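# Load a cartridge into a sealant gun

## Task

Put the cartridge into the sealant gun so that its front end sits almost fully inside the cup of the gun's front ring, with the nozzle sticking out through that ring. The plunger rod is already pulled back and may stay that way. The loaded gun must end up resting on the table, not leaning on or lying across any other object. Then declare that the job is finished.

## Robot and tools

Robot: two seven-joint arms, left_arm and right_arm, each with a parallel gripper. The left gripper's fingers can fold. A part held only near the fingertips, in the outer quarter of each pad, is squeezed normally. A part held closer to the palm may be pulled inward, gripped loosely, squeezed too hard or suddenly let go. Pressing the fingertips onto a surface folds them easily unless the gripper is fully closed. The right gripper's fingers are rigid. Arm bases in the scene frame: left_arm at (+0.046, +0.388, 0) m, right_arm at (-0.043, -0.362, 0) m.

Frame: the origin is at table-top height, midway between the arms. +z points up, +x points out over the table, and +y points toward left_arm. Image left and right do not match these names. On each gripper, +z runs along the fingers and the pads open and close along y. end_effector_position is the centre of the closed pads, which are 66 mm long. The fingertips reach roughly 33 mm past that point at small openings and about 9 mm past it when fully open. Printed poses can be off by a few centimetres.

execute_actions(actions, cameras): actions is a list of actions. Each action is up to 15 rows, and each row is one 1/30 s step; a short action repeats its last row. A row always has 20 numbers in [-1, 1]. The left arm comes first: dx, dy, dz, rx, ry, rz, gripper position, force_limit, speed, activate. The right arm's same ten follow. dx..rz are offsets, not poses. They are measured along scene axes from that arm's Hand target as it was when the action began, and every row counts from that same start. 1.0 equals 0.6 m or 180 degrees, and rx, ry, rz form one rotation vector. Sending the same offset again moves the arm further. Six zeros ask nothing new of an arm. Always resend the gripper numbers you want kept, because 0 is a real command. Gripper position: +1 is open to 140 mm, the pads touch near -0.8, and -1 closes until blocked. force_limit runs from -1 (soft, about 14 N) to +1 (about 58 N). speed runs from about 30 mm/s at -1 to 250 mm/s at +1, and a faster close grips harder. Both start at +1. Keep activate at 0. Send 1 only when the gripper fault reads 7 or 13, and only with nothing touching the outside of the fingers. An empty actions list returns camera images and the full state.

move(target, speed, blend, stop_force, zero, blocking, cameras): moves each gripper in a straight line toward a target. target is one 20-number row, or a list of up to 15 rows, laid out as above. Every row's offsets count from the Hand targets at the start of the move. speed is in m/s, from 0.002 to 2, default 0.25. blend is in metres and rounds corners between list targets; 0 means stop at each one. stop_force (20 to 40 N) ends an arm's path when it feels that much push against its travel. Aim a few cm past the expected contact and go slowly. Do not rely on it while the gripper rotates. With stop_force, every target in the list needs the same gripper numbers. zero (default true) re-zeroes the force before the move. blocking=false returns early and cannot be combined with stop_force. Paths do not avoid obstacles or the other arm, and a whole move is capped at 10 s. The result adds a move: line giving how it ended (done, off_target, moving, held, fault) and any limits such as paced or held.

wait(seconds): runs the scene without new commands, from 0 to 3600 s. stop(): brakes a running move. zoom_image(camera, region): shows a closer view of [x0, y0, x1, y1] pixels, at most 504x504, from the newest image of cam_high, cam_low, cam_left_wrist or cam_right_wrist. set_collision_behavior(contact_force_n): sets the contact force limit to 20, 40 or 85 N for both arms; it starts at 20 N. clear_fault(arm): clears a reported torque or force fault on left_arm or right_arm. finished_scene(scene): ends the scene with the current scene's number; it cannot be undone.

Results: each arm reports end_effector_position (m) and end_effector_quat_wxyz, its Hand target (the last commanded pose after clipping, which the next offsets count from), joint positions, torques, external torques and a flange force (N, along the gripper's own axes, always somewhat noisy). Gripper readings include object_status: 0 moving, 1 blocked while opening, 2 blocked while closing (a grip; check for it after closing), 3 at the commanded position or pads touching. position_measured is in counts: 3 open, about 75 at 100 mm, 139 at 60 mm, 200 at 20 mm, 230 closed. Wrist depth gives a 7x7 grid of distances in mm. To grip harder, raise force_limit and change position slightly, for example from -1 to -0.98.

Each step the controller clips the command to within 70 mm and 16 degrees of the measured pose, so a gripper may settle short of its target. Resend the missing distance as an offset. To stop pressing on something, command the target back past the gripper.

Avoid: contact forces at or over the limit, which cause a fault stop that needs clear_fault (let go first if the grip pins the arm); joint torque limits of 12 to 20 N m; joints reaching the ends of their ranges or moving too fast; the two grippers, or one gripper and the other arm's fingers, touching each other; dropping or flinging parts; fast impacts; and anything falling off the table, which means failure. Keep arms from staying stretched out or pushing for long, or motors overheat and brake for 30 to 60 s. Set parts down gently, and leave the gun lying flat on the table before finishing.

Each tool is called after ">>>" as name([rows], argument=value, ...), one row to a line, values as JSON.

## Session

>>> execute_actions(actions=[])

Scene clock: 0.00 s.
left_arm: end_effector_position=(+0.4755, +0.3167, +0.2878) position_measured=3 object_status=3 fault=0 end_effector_quat_wxyz=(-0.222, +0.886, +0.394, -0.099) | right_arm: end_effector_position=(+0.2839, +0.0345, +0.3233) position_measured=3 object_status=3 fault=0 end_effector_quat_wxyz=(-0.314, +0.925, +0.051, -0.207)
Joint positions: left_arm=[-0.233 0.046 -0.045 -1.834 0.198 1.429 -2.737] | right_arm=[0.606 -0.133 -0.132 -2.122 0.758 1.766 -1.447]
Joint velocities: within noise
Joint torques (N m): no reading
External joint torques (N m): no reading
Flange force (N): no reading
Wrist depth (mm): cam_left_wrist=[587 - - - 368 - - / - - - - - - - / - - - - - - - / - 129 573 - - - 118 / - 461 562 - - 419 119 / 396 439 - - - - - / 427 2778 - - 455 - -] | cam_right_wrist=[- - - 458 405 321 320 / - - 579 516 451 345 334 / - 481 529 606 493 455 371 / 414 142 536 642 565 491 136 / - 385 3599 - 709 550 112 / - - 3071 3155 2775 - 545 / - - 2504 3715 3031 2133 608]
Hand target: left_arm +0.4755, +0.3167, +0.2878; -0.222, +0.886, +0.394, -0.099 | right_arm +0.2839, +0.0345, +0.3233; -0.314, +0.925, +0.051, -0.207
Tool commands: left_gripper/position=+1.0 left_gripper/force_limit=+1.0 left_gripper/speed=+1.0 left_gripper/activate=+0.0 right_gripper/position=+1.0 right_gripper/force_limit=+1.0 right_gripper/speed=+1.0 right_gripper/activate=+0.0
camera_calibration:
cam_left_wrist: T_world_to_cam=[[0.65251, -0.59463, -0.46973, 0.02575], [-0.50831, -0.80319, 0.31066, 0.40347], [-0.56201, 0.03606, -0.82634, 0.63675]] pos_world=[0.54615, 0.31642, 0.41293]
cam_right_wrist: T_world_to_cam=[[-0.03008, -0.78304, -0.62124, 0.24806], [-0.72569, -0.41029, 0.5523, 0.04532], [-0.68736, 0.46744, -0.55591, 0.50006]] pos_world=[0.38408, -0.02091, 0.40706]

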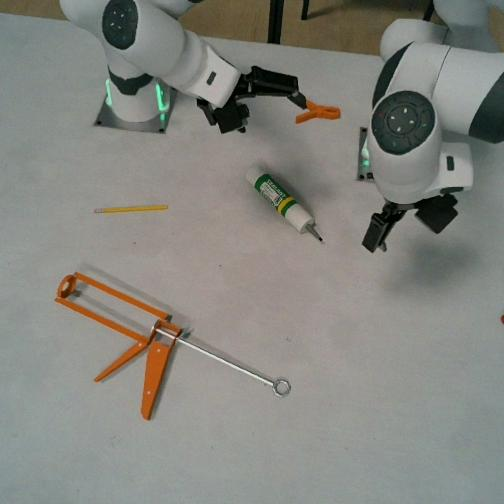

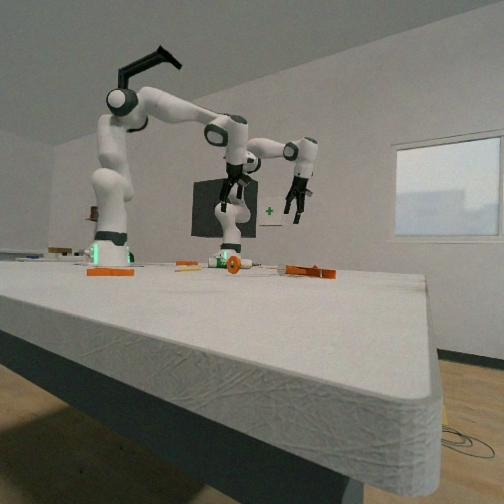

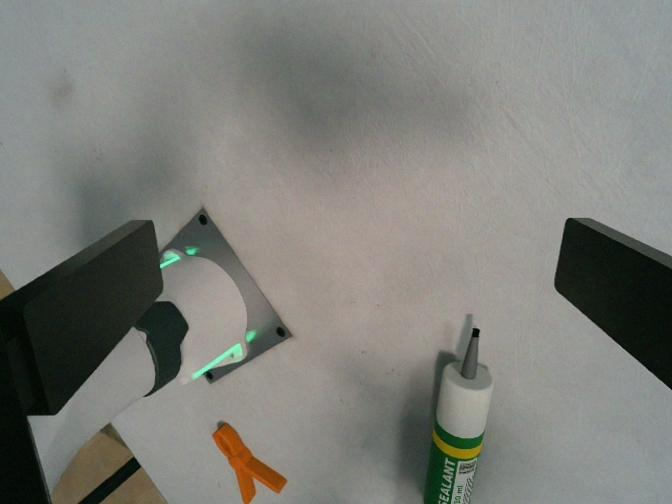

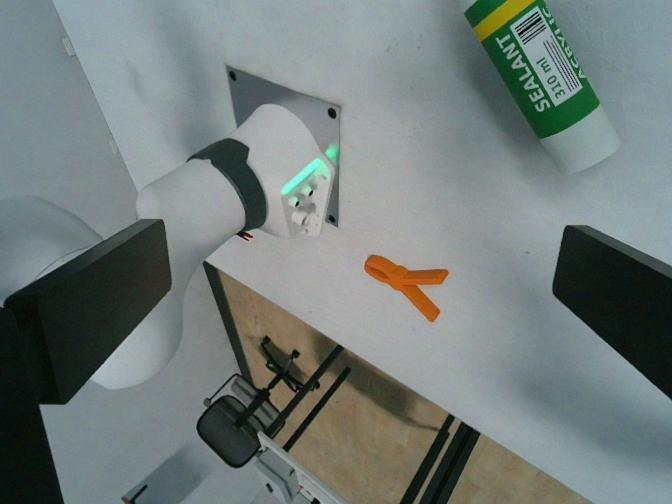

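>>> move(target=[0,0,0,0,0,0,1,0,-1,0,0.577,-0.508,-0.05,-0.271,0.0939,-0.5833,1,0,-1,0], cameras=["cam_high","cam_right_wrist"])

Scene clock: 42.47 s.
left_arm: end_effector_position=(+0.4755, +0.3167, +0.2878) position_measured=3 object_status=3 fault=0 end_effector_quat_wxyz=(-0.222, +0.886, +0.394, -0.099) | right_arm: end_effector_position=(+0.6306, -0.2711, +0.2946) position_measured=3 object_status=3 fault=0 end_effector_quat_wxyz=(+0.000, -0.611, +0.792, -0.001)
Joint positions: left_arm=[-0.233 0.046 -0.045 -1.834 0.198 1.429 -2.737] | right_arm=[0.368 0.415 -0.305 -1.326 0.121 1.725 0.324]
Joint velocities: left_arm=[within noise] | right_arm=[-0.001 -0.001 0.001 -0.002 0 0 0.007]
Joint torques (N m): left_arm=[-0.14 -32.41 -0.08 23.26 1.43 1.03 -0.05] | right_arm=[-0.94 -44.74 -2.47 25.59 0.59 2.47 0.15]
External joint torques (N m): left_arm=[-0.15 0.5 -0.1 -0.25 0.01 -0.13 0] | right_arm=[-0.75 0.35 0.96 0.98 -0.14 -0.09 0.15]
Flange force (N): left_arm=[0.0 0.8 0.0] | right_arm=[-3.0 -7.9 -3.3]
Wrist depth (mm): cam_left_wrist=[- - - - - - - / - - - - - - 327 / - 584 - - - - - / 769 139 - - - - 118 / - 463 557 - - - 118 / 398 436 - - - - - / 390 2595 - 598 463 - -] | cam_right_wrist=[380 376 379 354 363 388 378 / 398 - 401 399 406 401 401 / 416 423 421 422 416 - 417 / - 143 445 436 442 441 131 / - 118 464 453 475 471 112 / - - - 501 - 500 - / 543 - 534 532 - - -]
Hand target: left_arm +0.4755, +0.3167, +0.2878; -0.222, +0.886, +0.394, -0.099 | right_arm +0.6301, -0.2703, +0.2933; -0.001, -0.609, +0.793, +0.000
Off the commanded pose: left_arm 0.000 m, 0 deg | right_arm 0.002 m, 0 deg.
move: done
cam_right_wrist: T_world_to_cam=[[-0.97068, 0.23924, -0.02313, 0.69539], [0.21907, 0.9202, 0.3244, 0.01947], [0.0989, 0.30982, -0.94564, 0.44161]] pos_world=[0.62706, -0.3211, 0.42737]

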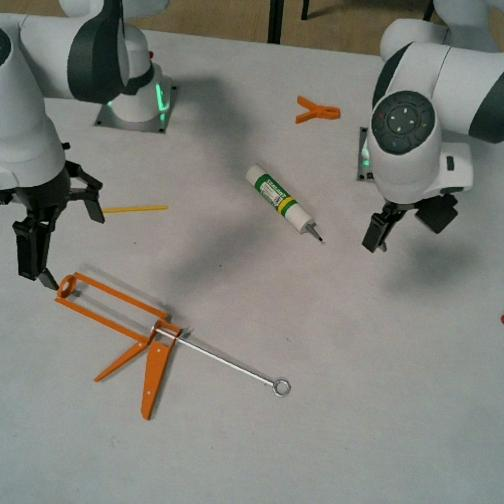

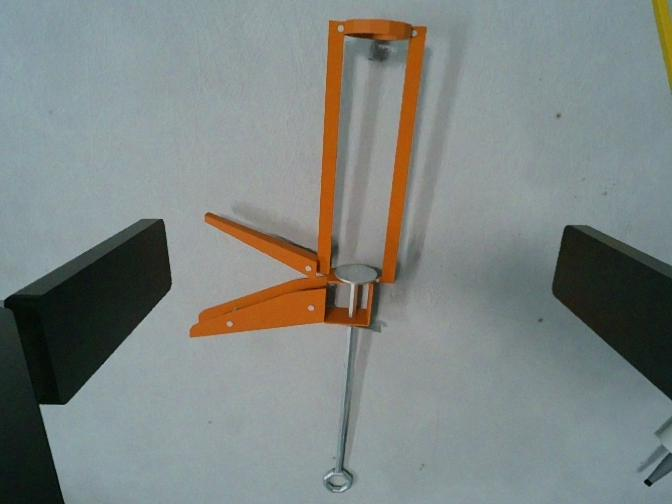

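>>> move([
  [0,0,0,0,0,0,1,0,-1,0,-0.074,-0.1725,-0.289,0,0,-0.0167,1,0,-1,0],
  [0,0,0,0,0,0,1,0,-1,0,-0.074,-0.1725,-0.375,0,0,-0.0167,1,0,-1,0],
], speed=[0.25,0.1], cameras=["cam_right_wrist"])

Scene clock: 61.33 s.
left_arm: end_effector_position=(+0.4755, +0.3167, +0.2878) position_measured=3 object_status=3 fault=0 end_effector_quat_wxyz=(-0.222, +0.886, +0.394, -0.099) | right_arm: end_effector_position=(+0.5849, -0.3744, +0.0687) position_measured=3 object_status=3 fault=0 end_effector_quat_wxyz=(-0.003, -0.587, +0.810, +0.000)
Joint positions: left_arm=[-0.233 0.046 -0.045 -1.834 0.198 1.429 -2.737] | right_arm=[0.266 0.437 -0.306 -1.897 0.168 2.306 0.189]
Joint velocities: left_arm=[within noise] | right_arm=[-0.001 -0.002 0.002 -0.001 0.001 0.005 -0.003]
Joint torques (N m): left_arm=[-0.23 -32.47 -0.04 23.29 1.43 1.04 0.04] | right_arm=[-1.38 -43.39 -2.62 22.79 0.83 2.94 -0.23]
External joint torques (N m): left_arm=[-0.28 0.44 -0.09 -0.21 0.01 -0.12 0.09] | right_arm=[-1.48 -0.44 1.23 0.45 0.28 0.37 -0.23]
Flange force (N): left_arm=[0.1 0.7 -0.1] | right_arm=[1.2 -2.2 1.0]
Wrist depth (mm): cam_left_wrist=[- - - - - 334 321 / - - 485 - - - 326 / - - 506 - - - 345 / - 129 - - - - 119 / - 461 550 - - - 118 / - - - - - - - / 428 3066 - - 445 - -] | cam_right_wrist=[176 176 178 176 174 176 177 / 185 184 185 184 185 185 185 / 196 195 196 195 196 193 196 / 202 143 204 162 169 207 202 / - 217 217 220 218 220 117 / 237 234 234 232 231 235 237 / 250 251 251 251 247 250 250]
Hand target: left_arm +0.4755, +0.3167, +0.2878; -0.222, +0.886, +0.394, -0.099 | right_arm +0.5857, -0.3738, +0.0683; -0.001, -0.588, +0.809, +0.000
Off the commanded pose: left_arm 0.000 m, 0 deg | right_arm 0.001 m, 0 deg.
move: done
cam_right_wrist: T_world_to_cam=[[-0.95467, 0.2971, -0.01807, 0.68244], [0.2759, 0.90606, 0.32083, 0.1596], [0.11169, 0.3013, -0.94696, 0.25389]] pos_world=[0.57911, -0.42386, 0.20156]

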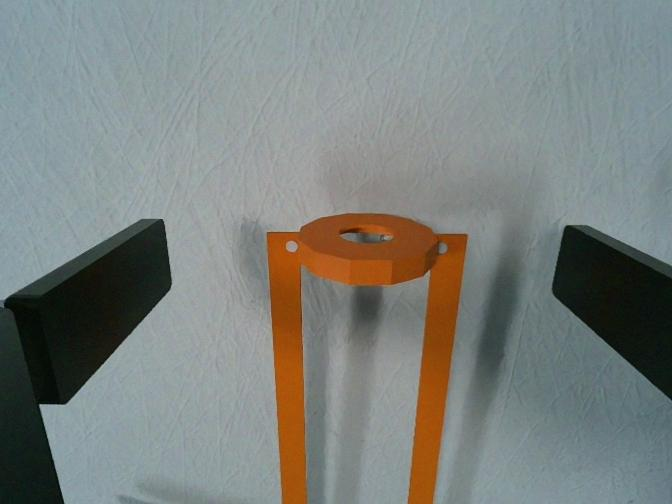

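>>> move([
  [0,0,0,0,0,0,1,0,-1,0,0.0025,0.0078,-0.054,0,0,0,1,0,-1,0],
  [0,0,0,0,0,0,1,0,-1,0,0.0025,0.0078,-0.054,0,0,0,-1,0,-1,0],
], speed=0.1, cameras=["cam_right_wrist"])

Scene clock: 71.93 s.
left_arm: end_effector_position=(+0.4755, +0.3167, +0.2878) position_measured=3 object_status=3 fault=0 end_effector_quat_wxyz=(-0.222, +0.886, +0.394, -0.099) | right_arm: end_effector_position=(+0.5864, -0.3695, +0.0361) position_measured=111 object_status=0 fault=0 end_effector_quat_wxyz=(-0.002, -0.588, +0.809, +0.000)
Joint positions: left_arm=[-0.233 0.046 -0.045 -1.834 0.198 1.429 -2.737] | right_arm=[0.254 0.495 -0.283 -1.901 0.187 2.366 0.183]
Joint torques (N m): left_arm=[-0.15 -32.5 0.1 23.29 1.42 1.01 -0.08] | right_arm=[-1.31 -44.3 -2.88 22.28 0.46 2.9 -0.18]
External joint torques (N m): left_arm=[-0.21 0.32 0.04 -0.13 0 -0.13 -0.03] | right_arm=[-1.39 -0.22 1.13 0.63 -0.06 0.34 -0.18]
Flange force (N): left_arm=[0.0 0.6 -0.3] | right_arm=[0.8 -3.1 1.1]
Wrist depth (mm): cam_left_wrist=[- - - - - - - / - - - - - - - / 673 621 - - 414 362 - / - 129 534 503 - - 119 / - 463 570 466 414 416 118 / 396 446 652 - - - - / 399 1889 678 - 476 - -] | cam_right_wrist=[146 146 146 146 146 148 147 / 154 154 154 154 154 154 154 / 162 162 163 163 162 161 163 / 172 170 135 142 138 130 172 / - 86 141 183 146 116 77 / - - 157 195 190 - - / - - 177 209 203 - -]
Hand target: left_arm +0.4755, +0.3167, +0.2878; -0.222, +0.886, +0.394, -0.099 | right_arm +0.5872, -0.3691, +0.0359; -0.001, -0.588, +0.809, +0.000
Off the commanded pose: left_arm 0.000 m, 0 deg | right_arm 0.001 m, 0 deg.
move: done
cam_right_wrist: T_world_to_cam=[[-0.9552, 0.29542, -0.01798, 0.68153], [0.2742, 0.90617, 0.32198, 0.16614], [0.11141, 0.30262, -0.94658, 0.22196]] pos_world=[0.58071, -0.41906, 0.16886]

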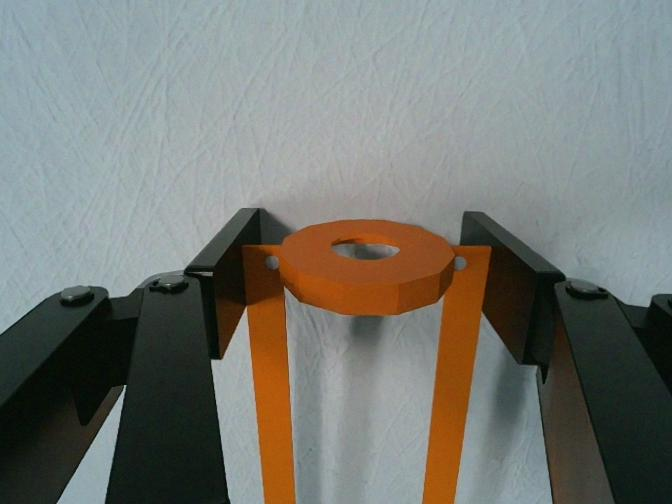

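>>> move(target=[0,0,0,0,0,0,1,0,-1,0,-0.2267,0.4567,0.003,0,0,0,-1,0,-1,0], speed=0.12, cameras=["cam_right_wrist","cam_high"])

Scene clock: 79.03 s.
left_arm: end_effector_position=(+0.4755, +0.3167, +0.2878) position_measured=3 object_status=3 fault=0 end_effector_quat_wxyz=(-0.222, +0.886, +0.394, -0.099) | right_arm: end_effector_position=(+0.4488, -0.0945, +0.0360) position_measured=111 object_status=2 fault=0 end_effector_quat_wxyz=(-0.003, -0.594, +0.804, +0.001)
Joint positions: left_arm=[-0.233 0.046 -0.045 -1.834 0.198 1.429 -2.737] | right_arm=[0.803 0.324 -0.305 -2.175 0.158 2.472 0.686]
Joint velocities: left_arm=[within noise] | right_arm=[0 -0.001 0.001 0 0 -0.001 0.006]
Joint torques (N m): left_arm=[-0.23 -32.45 -0.01 23.31 1.43 1.04 -0.07] | right_arm=[-1.29 -39.79 -3.44 22.08 0.51 2.96 0.44]
External joint torques (N m): left_arm=[-0.36 0.39 -0.15 -0.14 0.01 -0.11 -0.02] | right_arm=[-1.36 -2.27 -0.69 1.78 0.05 0.47 0.44]
Flange force (N): left_arm=[-0.2 0.9 -0.3] | right_arm=[0.2 -1.4 -4.0]
Wrist depth (mm): cam_left_wrist=[- 489 - - - - 312 / - - - - - - - / - - - - - - - / - 129 - - - - 118 / - 462 548 - - - 118 / 394 454 - - - - - / 424 2989 - - 458 - -] | cam_right_wrist=[148 148 147 148 148 148 148 / 155 156 155 155 155 155 155 / 164 164 164 164 164 162 164 / 174 171 134 142 136 136 171 / - 89 143 184 146 115 78 / - - 159 194 194 - - / - - 177 210 205 - -]
Hand target: left_arm +0.4755, +0.3167, +0.2878; -0.222, +0.886, +0.394, -0.099 | right_arm +0.4512, -0.0951, +0.0377; -0.001, -0.588, +0.809, +0.000
Off the commanded pose: left_arm 0.000 m, 0 deg | right_arm 0.003 m, 1 deg.
move: done
cam_right_wrist: T_world_to_cam=[[-0.95984, 0.28015, -0.01493, 0.46938], [0.2606, 0.91002, 0.32241, -0.03883], [0.10391, 0.30557, -0.94648, 0.15767]] pos_world=[0.44426, -0.14434, 0.16876]
Images, in order (width x height): cam_high 504x504, cam_right_wrist 672x504.

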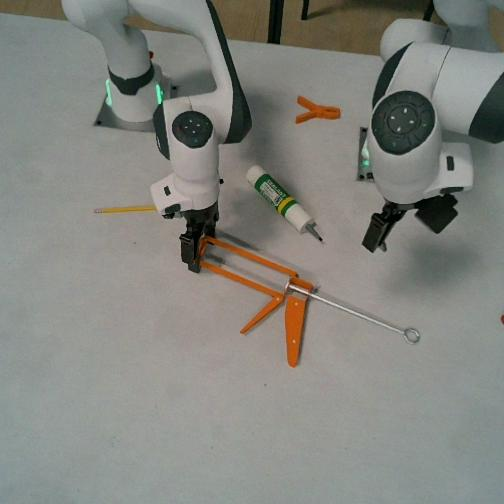

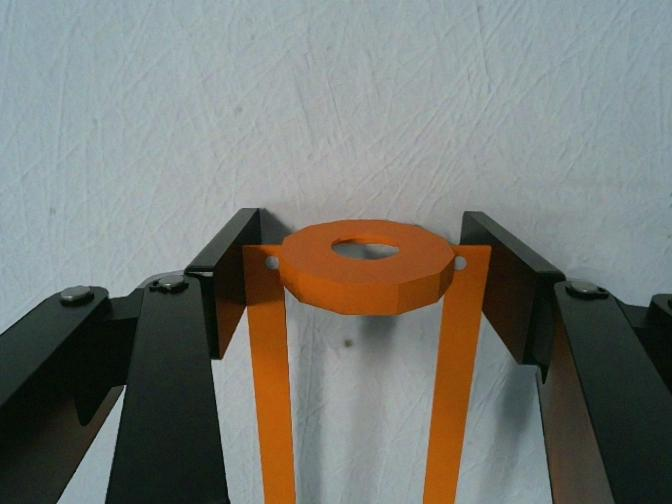

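>>> move([
  [0,0,0,0,0,0,1,0,-1,0,0,0,0,0,0,0,1,0,-1,0],
  [0,0,0,0,0,0,1,0,-1,0,0,0,0.15,0,0,0,1,0,-1,0],
  [0,0,0,0,0,0,1,0,-1,0,0.03,0.13,0.42,0,0,0,1,0,-1,0],
], speed=[0.1,0.12,0.25], cameras=["cam_right_wrist"])

>>> zoom_image(camera="cam_right_wrist", region=[170, 0, 500, 400])

Scene clock: 101.70 s.
left_arm: end_effector_position=(+0.4755, +0.3167, +0.2878) position_measured=3 object_status=3 fault=0 end_effector_quat_wxyz=(-0.222, +0.886, +0.394, -0.099) | right_arm: end_effector_position=(+0.4700, -0.0174, +0.2908) position_measured=3 object_status=3 fault=0 end_effector_quat_wxyz=(+0.001, -0.591, +0.807, -0.002)
Joint positions: left_arm=[-0.233 0.046 -0.045 -1.834 0.198 1.429 -2.737] | right_arm=[0.885 0.188 -0.321 -1.655 0.057 1.835 0.86]
Joint velocities: left_arm=[within noise] | right_arm=[0 0.001 0 0.002 -0.001 -0.002 0.005]
Joint torques (N m): left_arm=[-0.23 -32.48 -0.02 23.33 1.43 1.03 -0.05] | right_arm=[-1.03 -37.77 -1.11 25.81 1.1 2.39 0.13]
External joint torques (N m): left_arm=[-0.25 0.39 -0.05 -0.17 0.01 -0.13 -0.01] | right_arm=[-1.09 -0.09 0.58 1 0.36 -0.12 0.13]
Flange force (N): left_arm=[0.0 0.7 -0.2] | right_arm=[-3.8 -3.7 -2.6]
Wrist depth (mm): cam_left_wrist=[- - - - - - - / - - - - - - - / - - - - - - - / - 129 - - 418 399 118 / - 138 - - - - 118 / 393 443 - - - - - / 409 2485 - - 458 - -] | cam_right_wrist=[384 383 381 373 372 370 371 / 401 398 393 392 394 394 368 / 423 422 421 418 415 408 373 / 437 139 442 435 438 423 131 / - 476 456 442 471 464 112 / - - 505 495 - - - / 545 567 - 511 534 - 533]
Hand target: left_arm +0.4755, +0.3167, +0.2878; -0.222, +0.886, +0.394, -0.099 | right_arm +0.4692, -0.0171, +0.2897; -0.001, -0.588, +0.809, +0.000
Off the commanded pose: left_arm 0.000 m, 0 deg | right_arm 0.001 m, 1 deg.
move: done
cam_right_wrist: T_world_to_cam=[[-0.95731, 0.28799, -0.02477, 0.47383], [0.26474, 0.90797, 0.32481, -0.19939], [0.11603, 0.30438, -0.94546, 0.36709]] pos_world=[0.46379, -0.06715, 0.42357]

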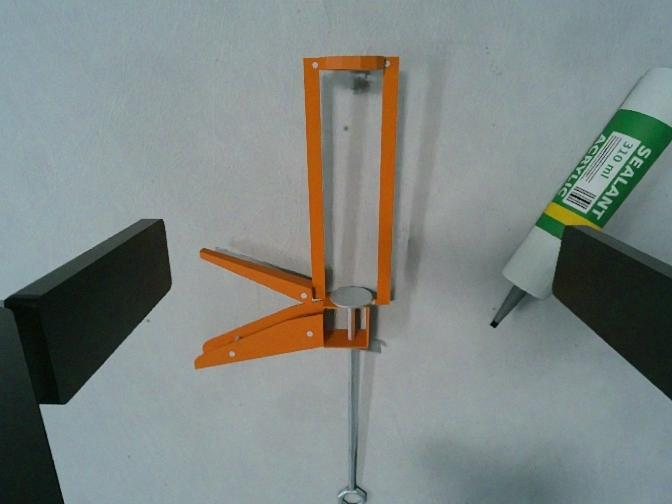

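Scaled by 1.260 from the camera's image (finer frame: 960x720).

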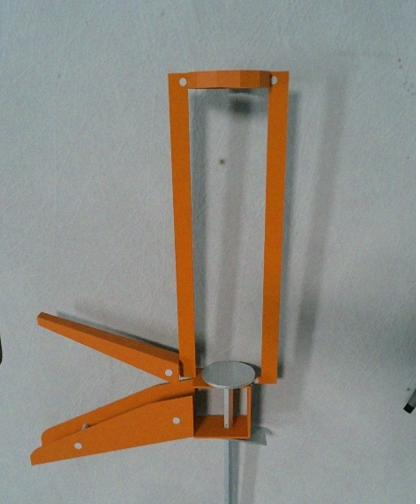

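>>> move(target=[0,0,0,0,0,0,1,0,-1,0,-0.37,0.122,0,0,0,0.848,1,0,-1,0], speed=0.4, cameras=["cam_right_wrist"])

Scene clock: 123.23 s.
left_arm: end_effector_position=(+0.4755, +0.3167, +0.2878) position_measured=3 object_status=3 fault=0 end_effector_quat_wxyz=(-0.222, +0.886, +0.394, -0.099) | right_arm: end_effector_position=(+0.2480, +0.0552, +0.2888) position_measured=3 object_status=3 fault=0 end_effector_quat_wxyz=(+0.003, +0.926, +0.378, +0.001)
Joint positions: left_arm=[-0.233 0.046 -0.045 -1.834 0.198 1.429 -2.737] | right_arm=[1.155 -0.16 -0.179 -2.069 -0.037 1.909 -1.355]
Joint velocities: left_arm=[within noise] | right_arm=[0.001 -0.001 -0.001 0.003 0 -0.001 -0.006]
Joint torques (N m): left_arm=[-0.23 -32.46 0.03 23.28 1.42 1.03 -0.01] | right_arm=[-0.8 -27.84 0.88 25.47 1.16 2.79 -0.24]
External joint torques (N m): left_arm=[-0.29 0.46 -0.03 -0.22 0 -0.12 0.03] | right_arm=[-0.63 -0.9 0.3 0.48 0.37 0.12 -0.24]
Flange force (N): left_arm=[0.0 0.8 -0.1] | right_arm=[-0.9 0.8 -1.0]
Wrist depth (mm): cam_left_wrist=[- - 460 - - - - / 661 - - - - - - / - - - - - - - / - 129 557 - - - 137 / - 464 550 540 - - 118 / 397 446 - - - 446 - / 427 2566 - - 436 - 409] | cam_right_wrist=[378 386 377 379 372 376 376 / 391 392 398 363 414 391 389 / 413 416 412 385 420 425 - / 426 133 - 450 446 441 132 / - 133 470 473 473 - 112 / - 475 505 510 - 508 - / - 543 - 573 554 543 -]
Hand target: left_arm +0.4755, +0.3167, +0.2878; -0.222, +0.886, +0.394, -0.099 | right_arm +0.2472, +0.0561, +0.2897; +0.000, +0.925, +0.380, +0.001
Off the commanded pose: left_arm 0.000 m, 0 deg | right_arm 0.002 m, 0 deg.
move: done
cam_right_wrist: T_world_to_cam=[[0.70976, -0.7043, -0.01411, -0.12151], [-0.66274, -0.67439, 0.32554, 0.11129], [-0.23879, -0.22171, -0.94542, 0.48593]] pos_world=[0.27603, 0.09721, 0.42147]

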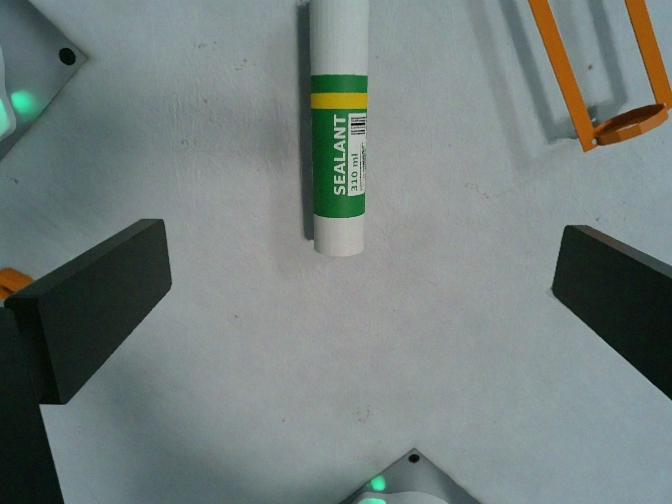

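>>> move([
  [0,0,0,0,0,0,1,0,-1,0,-0.019,0.0045,-0.28,0,0,0,1,0,-1,0],
  [0,0,0,0,0,0,1,0,-1,0,-0.019,0.0045,-0.3545,0,0,0,1,0,-1,0],
], speed=[0.25,0.1], cameras=["cam_right_wrist"])

Scene clock: 135.13 s.
left_arm: end_effector_position=(+0.4755, +0.3167, +0.2878) position_measured=3 object_status=3 fault=0 end_effector_quat_wxyz=(-0.222, +0.886, +0.394, -0.099) | right_arm: end_effector_position=(+0.2366, +0.0579, +0.0780) position_measured=3 object_status=3 fault=0 end_effector_quat_wxyz=(+0.002, +0.926, +0.379, +0.001)
Joint positions: left_arm=[-0.233 0.046 -0.045 -1.834 0.198 1.429 -2.737] | right_arm=[1.162 0.087 -0.176 -2.368 0.018 2.454 -1.375]
Joint velocities: left_arm=[within noise] | right_arm=[0.001 0 0 0 0 0.005 -0.002]
Joint torques (N m): left_arm=[-0.17 -32.49 -0.02 23.31 1.45 1.04 -0.04] | right_arm=[-1.05 -31.47 0.45 21.4 0.94 2.96 -0.27]
External joint torques (N m): left_arm=[-0.17 0.47 -0.03 -0.24 0.03 -0.12 0] | right_arm=[-0.94 0 0.93 0.45 0.39 0.3 -0.27]
Flange force (N): left_arm=[0.1 0.8 0.0] | right_arm=[2.0 0.4 1.0]
Wrist depth (mm): cam_left_wrist=[- - - - - - - / - - - - - - - / - - - - - - - / - 129 - - - - 119 / - 462 545 - - - 118 / 396 444 684 - - - - / 406 3234 - 590 442 - 418] | cam_right_wrist=[185 184 186 150 150 186 187 / 196 195 195 153 157 197 197 / 207 208 207 163 168 207 207 / 214 143 219 174 214 218 137 / - 230 234 186 229 234 112 / 251 250 251 251 251 251 255 / 267 268 269 268 269 270 268]
Hand target: left_arm +0.4755, +0.3167, +0.2878; -0.222, +0.886, +0.394, -0.099 | right_arm +0.2358, +0.0588, +0.0770; +0.000, +0.925, +0.380, +0.001
Off the commanded pose: left_arm 0.000 m, 0 deg | right_arm 0.002 m, 0 deg.
move: done
cam_right_wrist: T_world_to_cam=[[0.71078, -0.70322, -0.01672, -0.11453], [-0.66145, -0.67627, 0.32425, 0.17409], [-0.23933, -0.21941, -0.94582, 0.28444]] pos_world=[0.26463, 0.09961, 0.21066]

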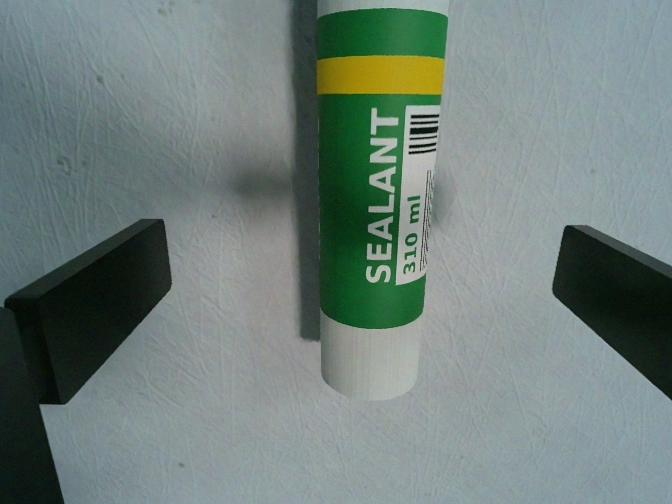

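>>> move([
  [0,0,0,0,0,0,1,0,-1,0,-0.0022,-0.0167,-0.05,0,0,0,1,0,-1,0],
  [0,0,0,0,0,0,1,0,-1,0,-0.0022,-0.0167,-0.05,0,0,0,-1,0,-1,0],
  [0,0,0,0,0,0,1,0,-1,0,-0.0022,-0.0167,0.25,0,0,0,-1,0,-1,0],
], speed=0.12, cameras=["cam_right_wrist"])

Scene clock: 151.17 s.
left_arm: end_effector_position=(+0.4755, +0.3167, +0.2878) position_measured=3 object_status=3 fault=0 end_effector_quat_wxyz=(-0.222, +0.886, +0.394, -0.099) | right_arm: end_effector_position=(+0.2321, +0.0461, +0.2217) position_measured=159 object_status=2 fault=0 end_effector_quat_wxyz=(+0.002, +0.925, +0.380, -0.006)
Joint positions: left_arm=[-0.233 0.046 -0.045 -1.834 0.198 1.429 -2.737] | right_arm=[1.156 -0.156 -0.174 -2.237 -0.028 2.072 -1.352]
Joint velocities: left_arm=[within noise] | right_arm=[-0.002 0 0.001 0 -0.001 -0.004 0.001]
Joint torques (N m): left_arm=[-0.27 -32.45 0 23.29 1.44 1.03 -0.04] | right_arm=[-1.03 -30.18 1.5 27.95 0.03 3.29 0.2]
External joint torques (N m): left_arm=[-0.25 0.77 0.01 -0.41 0.01 -0.15 0.01] | right_arm=[-1.07 -3.89 0.78 3.69 -0.72 0.66 0.2]
Flange force (N): left_arm=[0.2 1.2 0.2] | right_arm=[-0.8 0.1 -8.2]
Wrist depth (mm): cam_left_wrist=[579 - - - - - - / - - - - - - 320 / - - - - - - - / - 129 537 - - - 119 / - 457 560 - 454 - 118 / 398 450 - - 467 - - / 427 2746 - - - - -] | cam_right_wrist=[313 313 312 118 122 315 313 / 332 332 332 124 129 334 334 / 350 351 351 131 133 357 353 / 370 369 127 139 138 378 377 / - 86 92 146 144 82 82 / - - 64 157 - - 70 / - - - 469 - - -]
Hand target: left_arm +0.4755, +0.3167, +0.2878; -0.222, +0.886, +0.394, -0.099 | right_arm +0.2344, +0.0488, +0.2270; +0.000, +0.925, +0.380, +0.001
Off the commanded pose: left_arm 0.000 m, 0 deg | right_arm 0.006 m, 1 deg.
move: off_target (right_arm)
cam_right_wrist: T_world_to_cam=[[0.71299, -0.70088, -0.02055, -0.1171], [-0.65516, -0.67635, 0.33662, 0.1123], [-0.24983, -0.22655, -0.94142, 0.41853]] pos_world=[0.26163, 0.0887, 0.3538]

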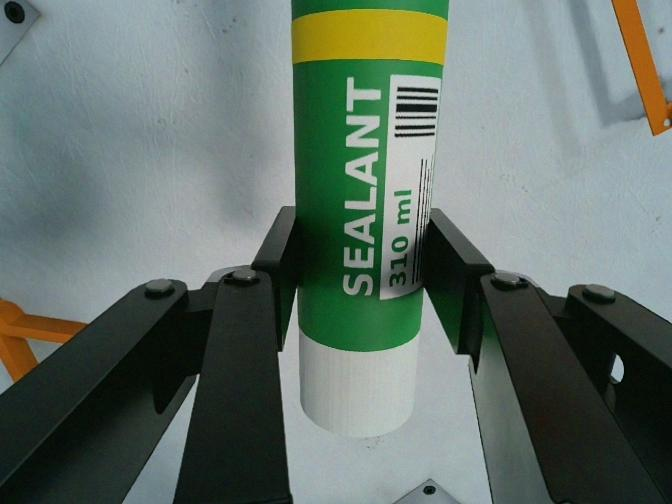

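>>> move(target=[0.3075,-0.028,0.02,-0.148,-0.0644,-0.2667,0.175,0,-1,0,0.1,0.0,0.08,0.0,0,0,-1,0,-1,0])

>>> move(target=[0,0,0,0,0,0,0.175,0,-1,0,0.3518,0.0658,-0.12,0.0551,0.0912,-0.8350,-1,0,-1,0], cameras=["cam_high","cam_right_wrist","cam_left_wrist"])

Scene clock: 181.33 s.
left_arm: end_effector_position=(+0.6593, +0.3003, +0.3002) position_measured=107 object_status=3 fault=0 end_effector_quat_wxyz=(+0.000, +1.000, -0.007, +0.000) | right_arm: end_effector_position=(+0.2925, +0.0462, +0.2707) position_measured=159 object_status=2 fault=0 end_effector_quat_wxyz=(+0.005, +0.925, +0.380, -0.003)
Joint positions: left_arm=[-0.053 0.183 -0.06 -1.625 0.012 1.808 -1.706] | right_arm=[1.128 -0.084 -0.235 -2.029 -0.027 1.937 -1.446]
Joint velocities: left_arm=[0 0 0 0.001 0 0.001 0.005] | right_arm=[within noise]
Joint torques (N m): left_arm=[0.12 -37.56 -0.44 25.05 0.59 2.67 0.22] | right_arm=[-1.07 -32.28 0.68 28.8 1.1 3.28 -0.3]
External joint torques (N m): left_arm=[0.08 1.45 -0.3 0.11 -0.28 0.02 0.22] | right_arm=[-1.06 -3.19 0.14 3.96 0.3 0.64 -0.3]
Flange force (N): left_arm=[5.2 0.4 -0.1] | right_arm=[4.0 1.0 -7.9]
Wrist depth (mm): cam_left_wrist=[- - - - - - - / - - - - - - - / - 419 - - - 406 454 / - - 143 - 154 138 - / - - 110 - - 118 88 / - - - - - - - / - - - - - - -] | cam_right_wrist=[353 356 356 118 122 364 342 / 375 369 378 124 129 377 371 / 397 401 399 131 143 401 401 / 416 422 119 139 138 424 432 / - 86 92 147 144 82 88 / - - 64 - 160 - 70 / - - - 523 - - -]
Hand target: left_arm +0.6600, +0.2999, +0.2998; +0.001, +1.000, -0.009, +0.000 | right_arm +0.2944, +0.0488, +0.2750; +0.000, +0.925, +0.380, +0.001
Off the commanded pose: left_arm 0.001 m, 0 deg | right_arm 0.005 m, 1 deg.
move: off_target (right_arm)

Scene clock: 188.07 s.
left_arm: end_effector_position=(+0.6593, +0.3003, +0.3002) position_measured=107 object_status=3 fault=0 end_effector_quat_wxyz=(+0.000, +1.000, -0.008, +0.000) | right_arm: end_effector_position=(+0.5023, +0.0854, +0.1973) position_measured=159 object_status=2 fault=0 end_effector_quat_wxyz=(+0.091, -0.596, +0.794, +0.072)
Joint positions: left_arm=[-0.053 0.183 -0.06 -1.625 0.012 1.808 -1.704] | right_arm=[1.205 0.422 -0.66 -1.705 0.496 2.174 0.635]
Joint velocities: left_arm=[within noise] | right_arm=[0.001 -0.002 0 -0.001 0 -0.001 0.006]
Joint torques (N m): left_arm=[-0.2 -37.62 -0.18 25.11 0.61 2.67 0.15] | right_arm=[-0.85 -43.33 -8.12 27.77 1.07 3.58 0.03]
External joint torques (N m): left_arm=[-0.07 1.2 0.1 0.27 -0.25 0.04 0.15] | right_arm=[-0.84 -3.3 -0.06 3.61 0.29 0.78 0.03]
Flange force (N): left_arm=[5.2 0.4 -0.5] | right_arm=[-5.7 -4.6 -4.5]
Wrist depth (mm): cam_left_wrist=[390 - - - - 380 - / - - - - - - - / - - - - - 397 - / - - 142 - 153 414 - / - - 125 - - 118 88 / - - - - 521 - - / - - 525 - - - -] | cam_right_wrist=[281 277 276 118 120 275 276 / 295 294 295 124 127 298 298 / - - 329 130 140 328 329 / - 350 126 139 137 354 366 / - 85 92 146 145 82 82 / - - 64 - - - 70 / - - - 537 - - -]
Hand target: left_arm +0.6600, +0.2999, +0.2998; +0.001, +1.000, -0.009, +0.000 | right_arm +0.5055, +0.0883, +0.2030; +0.098, -0.593, +0.796, +0.073
Off the commanded pose: left_arm 0.001 m, 0 deg | right_arm 0.007 m, 1 deg.
move: off_target (right_arm)
cam_left_wrist: T_world_to_cam=[[-0.02044, -0.99979, 0.00046, 0.3261], [-0.93671, 0.01931, 0.34957, 0.50367], [-0.3495, 0.00672, -0.93691, 0.65281]] pos_world=[0.70662, 0.31193, 0.43541]
cam_right_wrist: T_world_to_cam=[[-0.9627, 0.26996, -0.01816, 0.47568], [0.21885, 0.8164, 0.53441, -0.28141], [0.15909, 0.5105, -0.84503, 0.1846]] pos_world=[0.49016, 0.00709, 0.31502]
Images, in order (width x height): cam_high 504x504, cam_left_wrist 672x504, cam_right_wrist 672x504.

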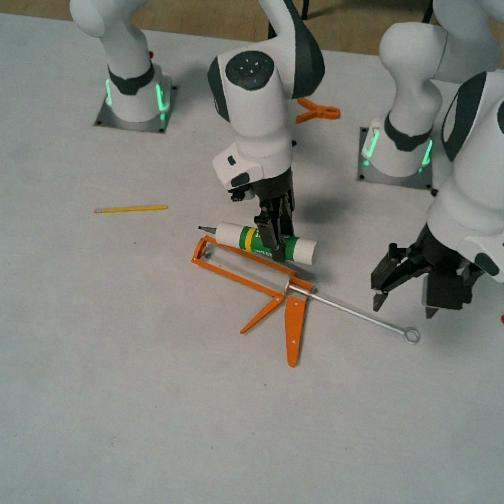

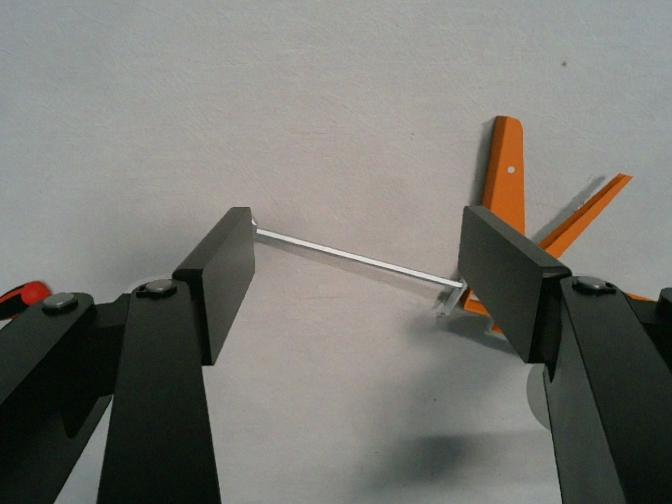

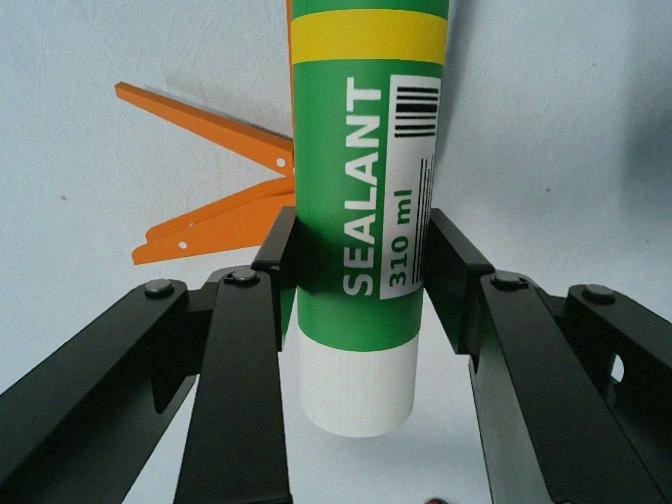

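>>> move(target=[0,0,0,0,0,0,0.175,0,-1,0,0.0042,0.0042,-0.161,-0.004,0.001,0,-1,0,-1,0], speed=0.12, cameras=["cam_high","cam_low","cam_right_wrist"])

>>> zoom_image(camera="cam_high", region=[185, 220, 245, 280])

>>> zoom_image(camera="cam_low", region=[220, 235, 320, 285])

Scene clock: 195.03 s.
left_arm: end_effector_position=(+0.6593, +0.3003, +0.3002) position_measured=107 object_status=3 fault=0 end_effector_quat_wxyz=(+0.000, +1.000, -0.008, +0.000) | right_arm: end_effector_position=(+0.5035, +0.0885, +0.1013) position_measured=159 object_status=2 fault=0 end_effector_quat_wxyz=(+0.085, -0.591, +0.799, +0.069)
Joint positions: left_arm=[-0.053 0.183 -0.06 -1.625 0.012 1.808 -1.704] | right_arm=[1.152 0.554 -0.578 -1.752 0.596 2.323 0.574]
Joint velocities: left_arm=[within noise] | right_arm=[0.001 0.002 0.002 0 0 0.003 -0.006]
Joint torques (N m): left_arm=[-0.22 -37.58 -0.15 25.05 0.62 2.7 0.18] | right_arm=[-1.74 -46.32 -9.09 25.22 0.79 4.13 -0.54]
External joint torques (N m): left_arm=[-0.32 1.33 -0.06 0.16 -0.26 0.06 0.18] | right_arm=[-1.67 -2.65 0.32 2.44 0.17 1.36 -0.53]
Flange force (N): left_arm=[5.0 0.7 -0.1] | right_arm=[-1.4 -4.4 -0.3]
Wrist depth (mm): cam_left_wrist=[386 - - 371 - - 390 / - - - - 408 - - / - - - - - 399 - / - - 143 - 155 138 - / - - 109 - 510 118 89 / - - 533 - - - - / - - 539 557 - - -] | cam_right_wrist=[190 189 187 111 113 190 191 / 205 206 205 118 121 207 207 / 225 205 216 127 136 225 226 / 248 248 141 140 136 244 250 / - 85 92 150 147 82 86 / - - 64 165 175 - 70 / - - - 362 - - -]
Hand target: left_arm +0.6600, +0.2999, +0.2998; +0.001, +1.000, -0.009, +0.000 | right_arm +0.5080, +0.0908, +0.1064; +0.093, -0.593, +0.797, +0.069
Off the commanded pose: left_arm 0.001 m, 0 deg | right_arm 0.007 m, 1 deg.
move: off_target (right_arm)
cam_right_wrist: T_world_to_cam=[[-0.95901, 0.28305, -0.01353, 0.4708], [0.23457, 0.81973, 0.52251, -0.23989], [0.15899, 0.49792, -0.85252, 0.10365]] pos_world=[0.4913, 0.01177, 0.22008]

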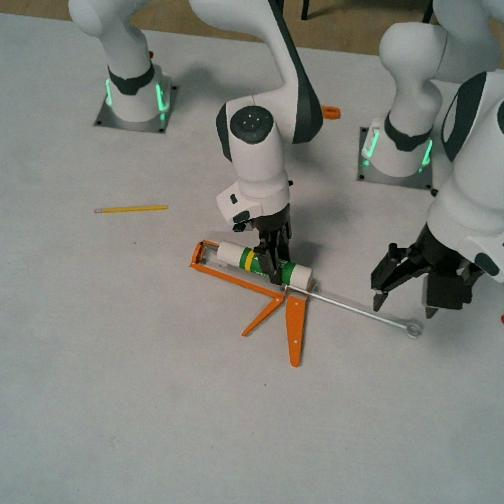

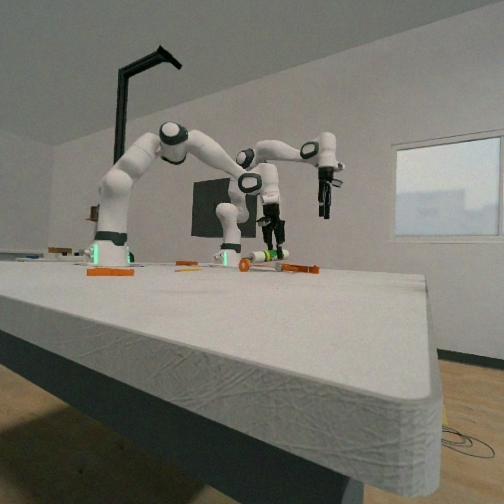

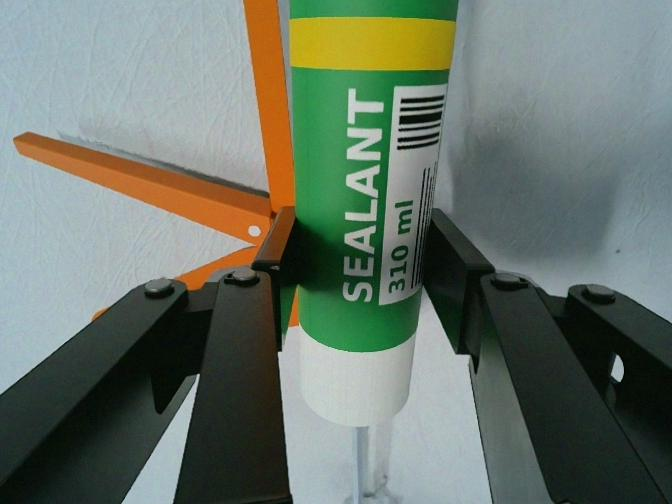

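Scaled by 8.400 from the camera's image (finer frame: 720x720).

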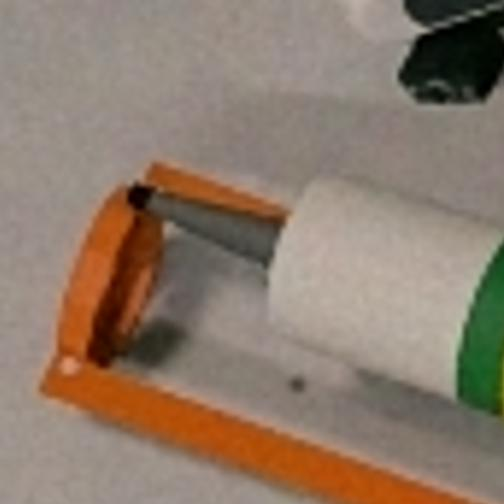

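Scaled by 5.040 from the camera's image (finer frame: 720x720).

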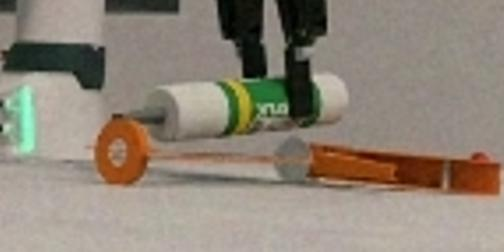

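>>> move([
  [0,0,0,0,0,0,0.175,0,-1,0,0.004,0.014,0.06,0,0,0,-1,0,-1,0],
  [0,0,0,0,0,0,0.175,0,-1,0,0.0067,0.0237,0.0893,0.0399,-0.0119,0,-1,0,-1,0],
], speed=0.1, cameras=["cam_high","cam_low","cam_right_wrist"])

>>> zoom_image(camera="cam_high", region=[185, 220, 245, 280])

>>> zoom_image(camera="cam_low", region=[220, 225, 320, 285])

Scene clock: 229.27 s.
left_arm: end_effector_position=(+0.6593, +0.3003, +0.3002) position_measured=107 object_status=3 fault=0 end_effector_quat_wxyz=(+0.000, +1.000, -0.008, +0.000) | right_arm: end_effector_position=(+0.5082, +0.1023, +0.1520) position_measured=159 object_status=2 fault=0 end_effector_quat_wxyz=(+0.136, -0.588, +0.790, +0.106)
Joint positions: left_arm=[-0.053 0.183 -0.06 -1.625 0.012 1.808 -1.704] | right_arm=[1.138 0.444 -0.561 -1.804 0.651 2.37 0.511]
Joint velocities: left_arm=[within noise] | right_arm=[0.001 0.001 0.001 0 0.001 0.001 -0.006]
Joint torques (N m): left_arm=[-0.19 -37.59 -0.17 25.06 0.61 2.69 0.15] | right_arm=[-1.43 -46.36 -7.04 26.42 1.09 3.9 -0.24]
External joint torques (N m): left_arm=[-0.27 1.38 -0.08 0.12 -0.27 0.04 0.15] | right_arm=[-1.36 -4.84 0.52 2.71 0.52 1.07 -0.23]
Flange force (N): left_arm=[5.0 0.7 -0.1] | right_arm=[1.2 -0.2 -4.7]
Wrist depth (mm): cam_left_wrist=[- - - - - - - / - - - - 401 - - / - - - - 415 416 - / - - 142 458 439 139 - / - - 110 - - 118 89 / - - 525 521 - - - / - - - 544 - - -] | cam_right_wrist=[226 229 231 115 118 230 230 / 255 244 234 122 127 254 254 / 285 285 271 130 144 285 285 / 327 284 114 139 137 316 323 / - 80 86 148 146 82 88 / - - 64 160 - - 70 / - - - - - - -]
Hand target: left_arm +0.6600, +0.2999, +0.2998; +0.001, +1.000, -0.009, +0.000 | right_arm +0.5121, +0.1050, +0.1600; +0.145, -0.588, +0.789, +0.108
Off the commanded pose: left_arm 0.001 m, 0 deg | right_arm 0.009 m, 1 deg.
move: off_target (right_arm)
cam_right_wrist: T_world_to_cam=[[-0.95984, 0.28003, -0.01697, 0.47324], [0.20807, 0.75115, 0.62648, -0.27411], [0.18818, 0.59779, -0.77925, 0.10303]] pos_world=[0.49188, 0.01178, 0.26004]

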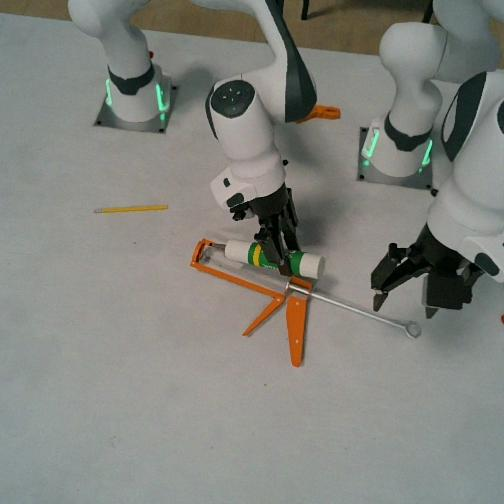

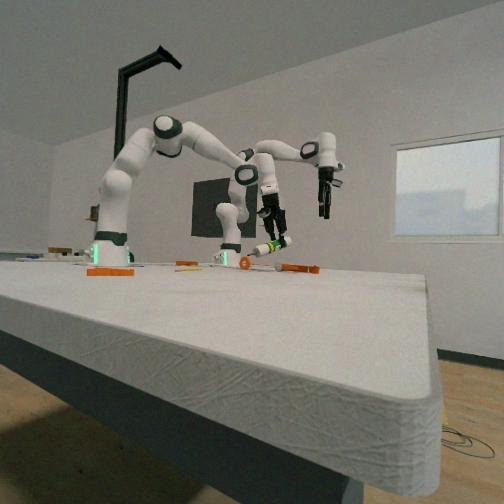

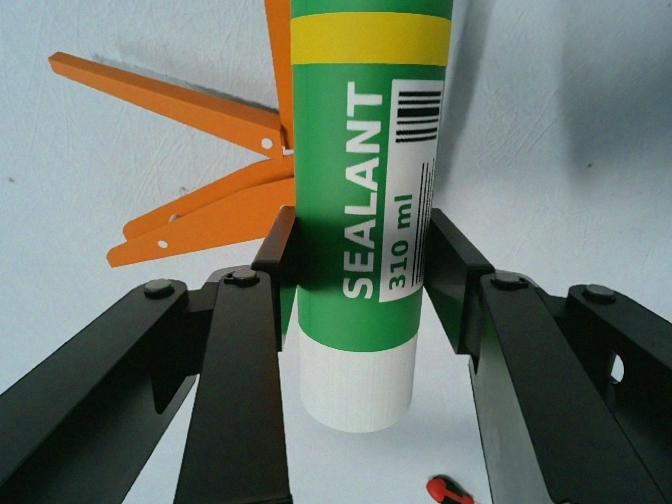

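Scaled by 8.400 from the camera's image (finer frame: 720x720).

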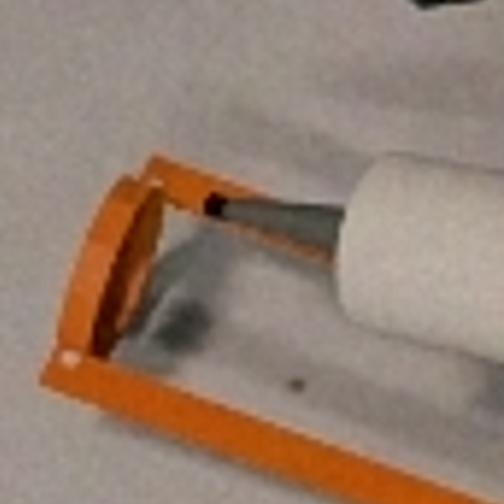

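Scaled by 5.040 from the camera's image (finer frame: 720x720).

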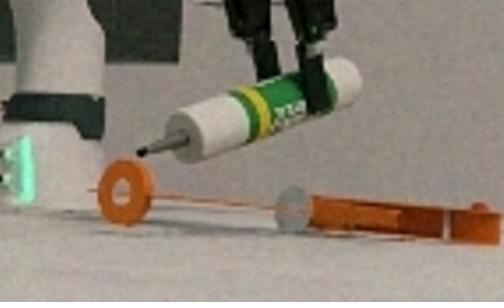

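>>> move(target=[0.1,-0.333,0,0,0,0,0.175,0,-1,0,0,0,0,0,0,0,-1,0,-1,0], cameras=["cam_left_wrist"])

>>> zoom_image(camera="cam_left_wrist", region=[200, 0, 640, 330])

Scene clock: 255.93 s.
left_arm: end_effector_position=(+0.7208, +0.1004, +0.3007) position_measured=107 object_status=3 fault=0 end_effector_quat_wxyz=(+0.001, +1.000, -0.012, +0.002) | right_arm: end_effector_position=(+0.5081, +0.1024, +0.1520) position_measured=159 object_status=2 fault=0 end_effector_quat_wxyz=(+0.136, -0.589, +0.790, +0.106)
Joint positions: left_arm=[-0.319 0.674 -0.091 -0.879 0.055 1.555 -1.971] | right_arm=[1.138 0.444 -0.561 -1.804 0.651 2.37 0.509]
Joint velocities: left_arm=[0 -0.001 -0.001 0.001 0.002 -0.004 -0.006] | right_arm=[within noise]
Joint torques (N m): left_arm=[-0.48 -50.33 -0.15 24.15 0.95 2.23 -0.16] | right_arm=[-1.37 -46.28 -7.16 26.45 1.1 3.86 -0.29]
External joint torques (N m): left_arm=[-0.54 1.46 0.47 0.19 0.04 -0.42 -0.16] | right_arm=[-1.43 -4.92 0.25 2.87 0.53 1.07 -0.28]
Flange force (N): left_arm=[0.0 0.0 0.0] | right_arm=[1.0 -0.7 -5.0]
Wrist depth (mm): cam_left_wrist=[376 - - - 386 - - / - - - - - 396 411 / - - - - - - - / - - 143 451 156 - - / - - 124 466 - 118 88 / - - 502 364 393 - - / - - - 339 378 - -] | cam_right_wrist=[225 230 230 115 118 229 231 / 255 243 233 122 126 254 255 / 286 285 272 130 144 284 285 / 324 303 126 139 137 307 323 / - 85 92 148 147 82 88 / - - 64 157 - - 70 / - - - - - - -]
Hand target: left_arm +0.7200, +0.1001, +0.2998; +0.001, +1.000, -0.009, +0.000 | right_arm +0.5121, +0.1050, +0.1600; +0.145, -0.588, +0.789, +0.108
Off the commanded pose: left_arm 0.001 m, 0 deg | right_arm 0.009 m, 1 deg.
move: done
cam_left_wrist: T_world_to_cam=[[-0.02797, -0.9996, 0.00395, 0.13188], [-0.9378, 0.02761, 0.34609, 0.56586], [-0.34606, 0.00598, -0.93819, 0.6741]] pos_world=[0.76763, 0.11217, 0.43608]

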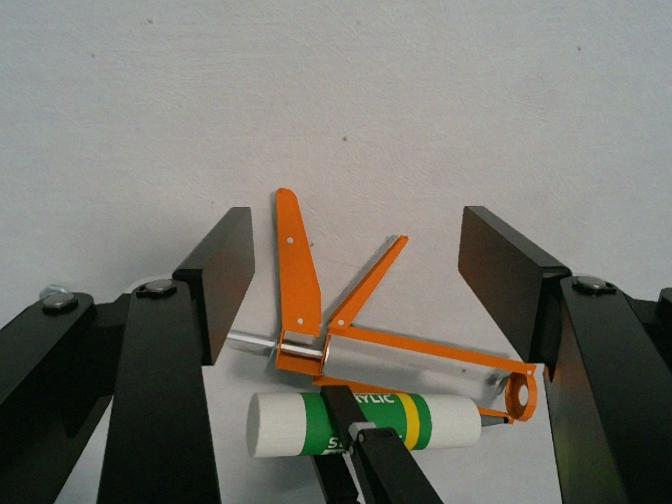

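Scaled by 1.145 from the camera's image (finer frame: 960x720).

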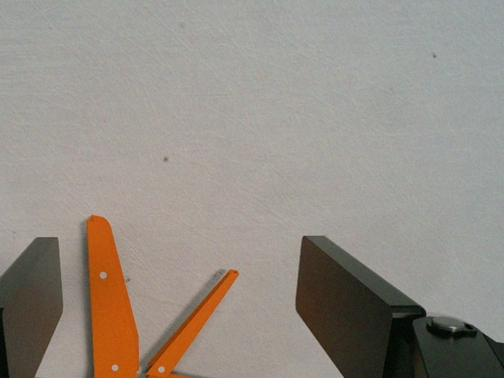

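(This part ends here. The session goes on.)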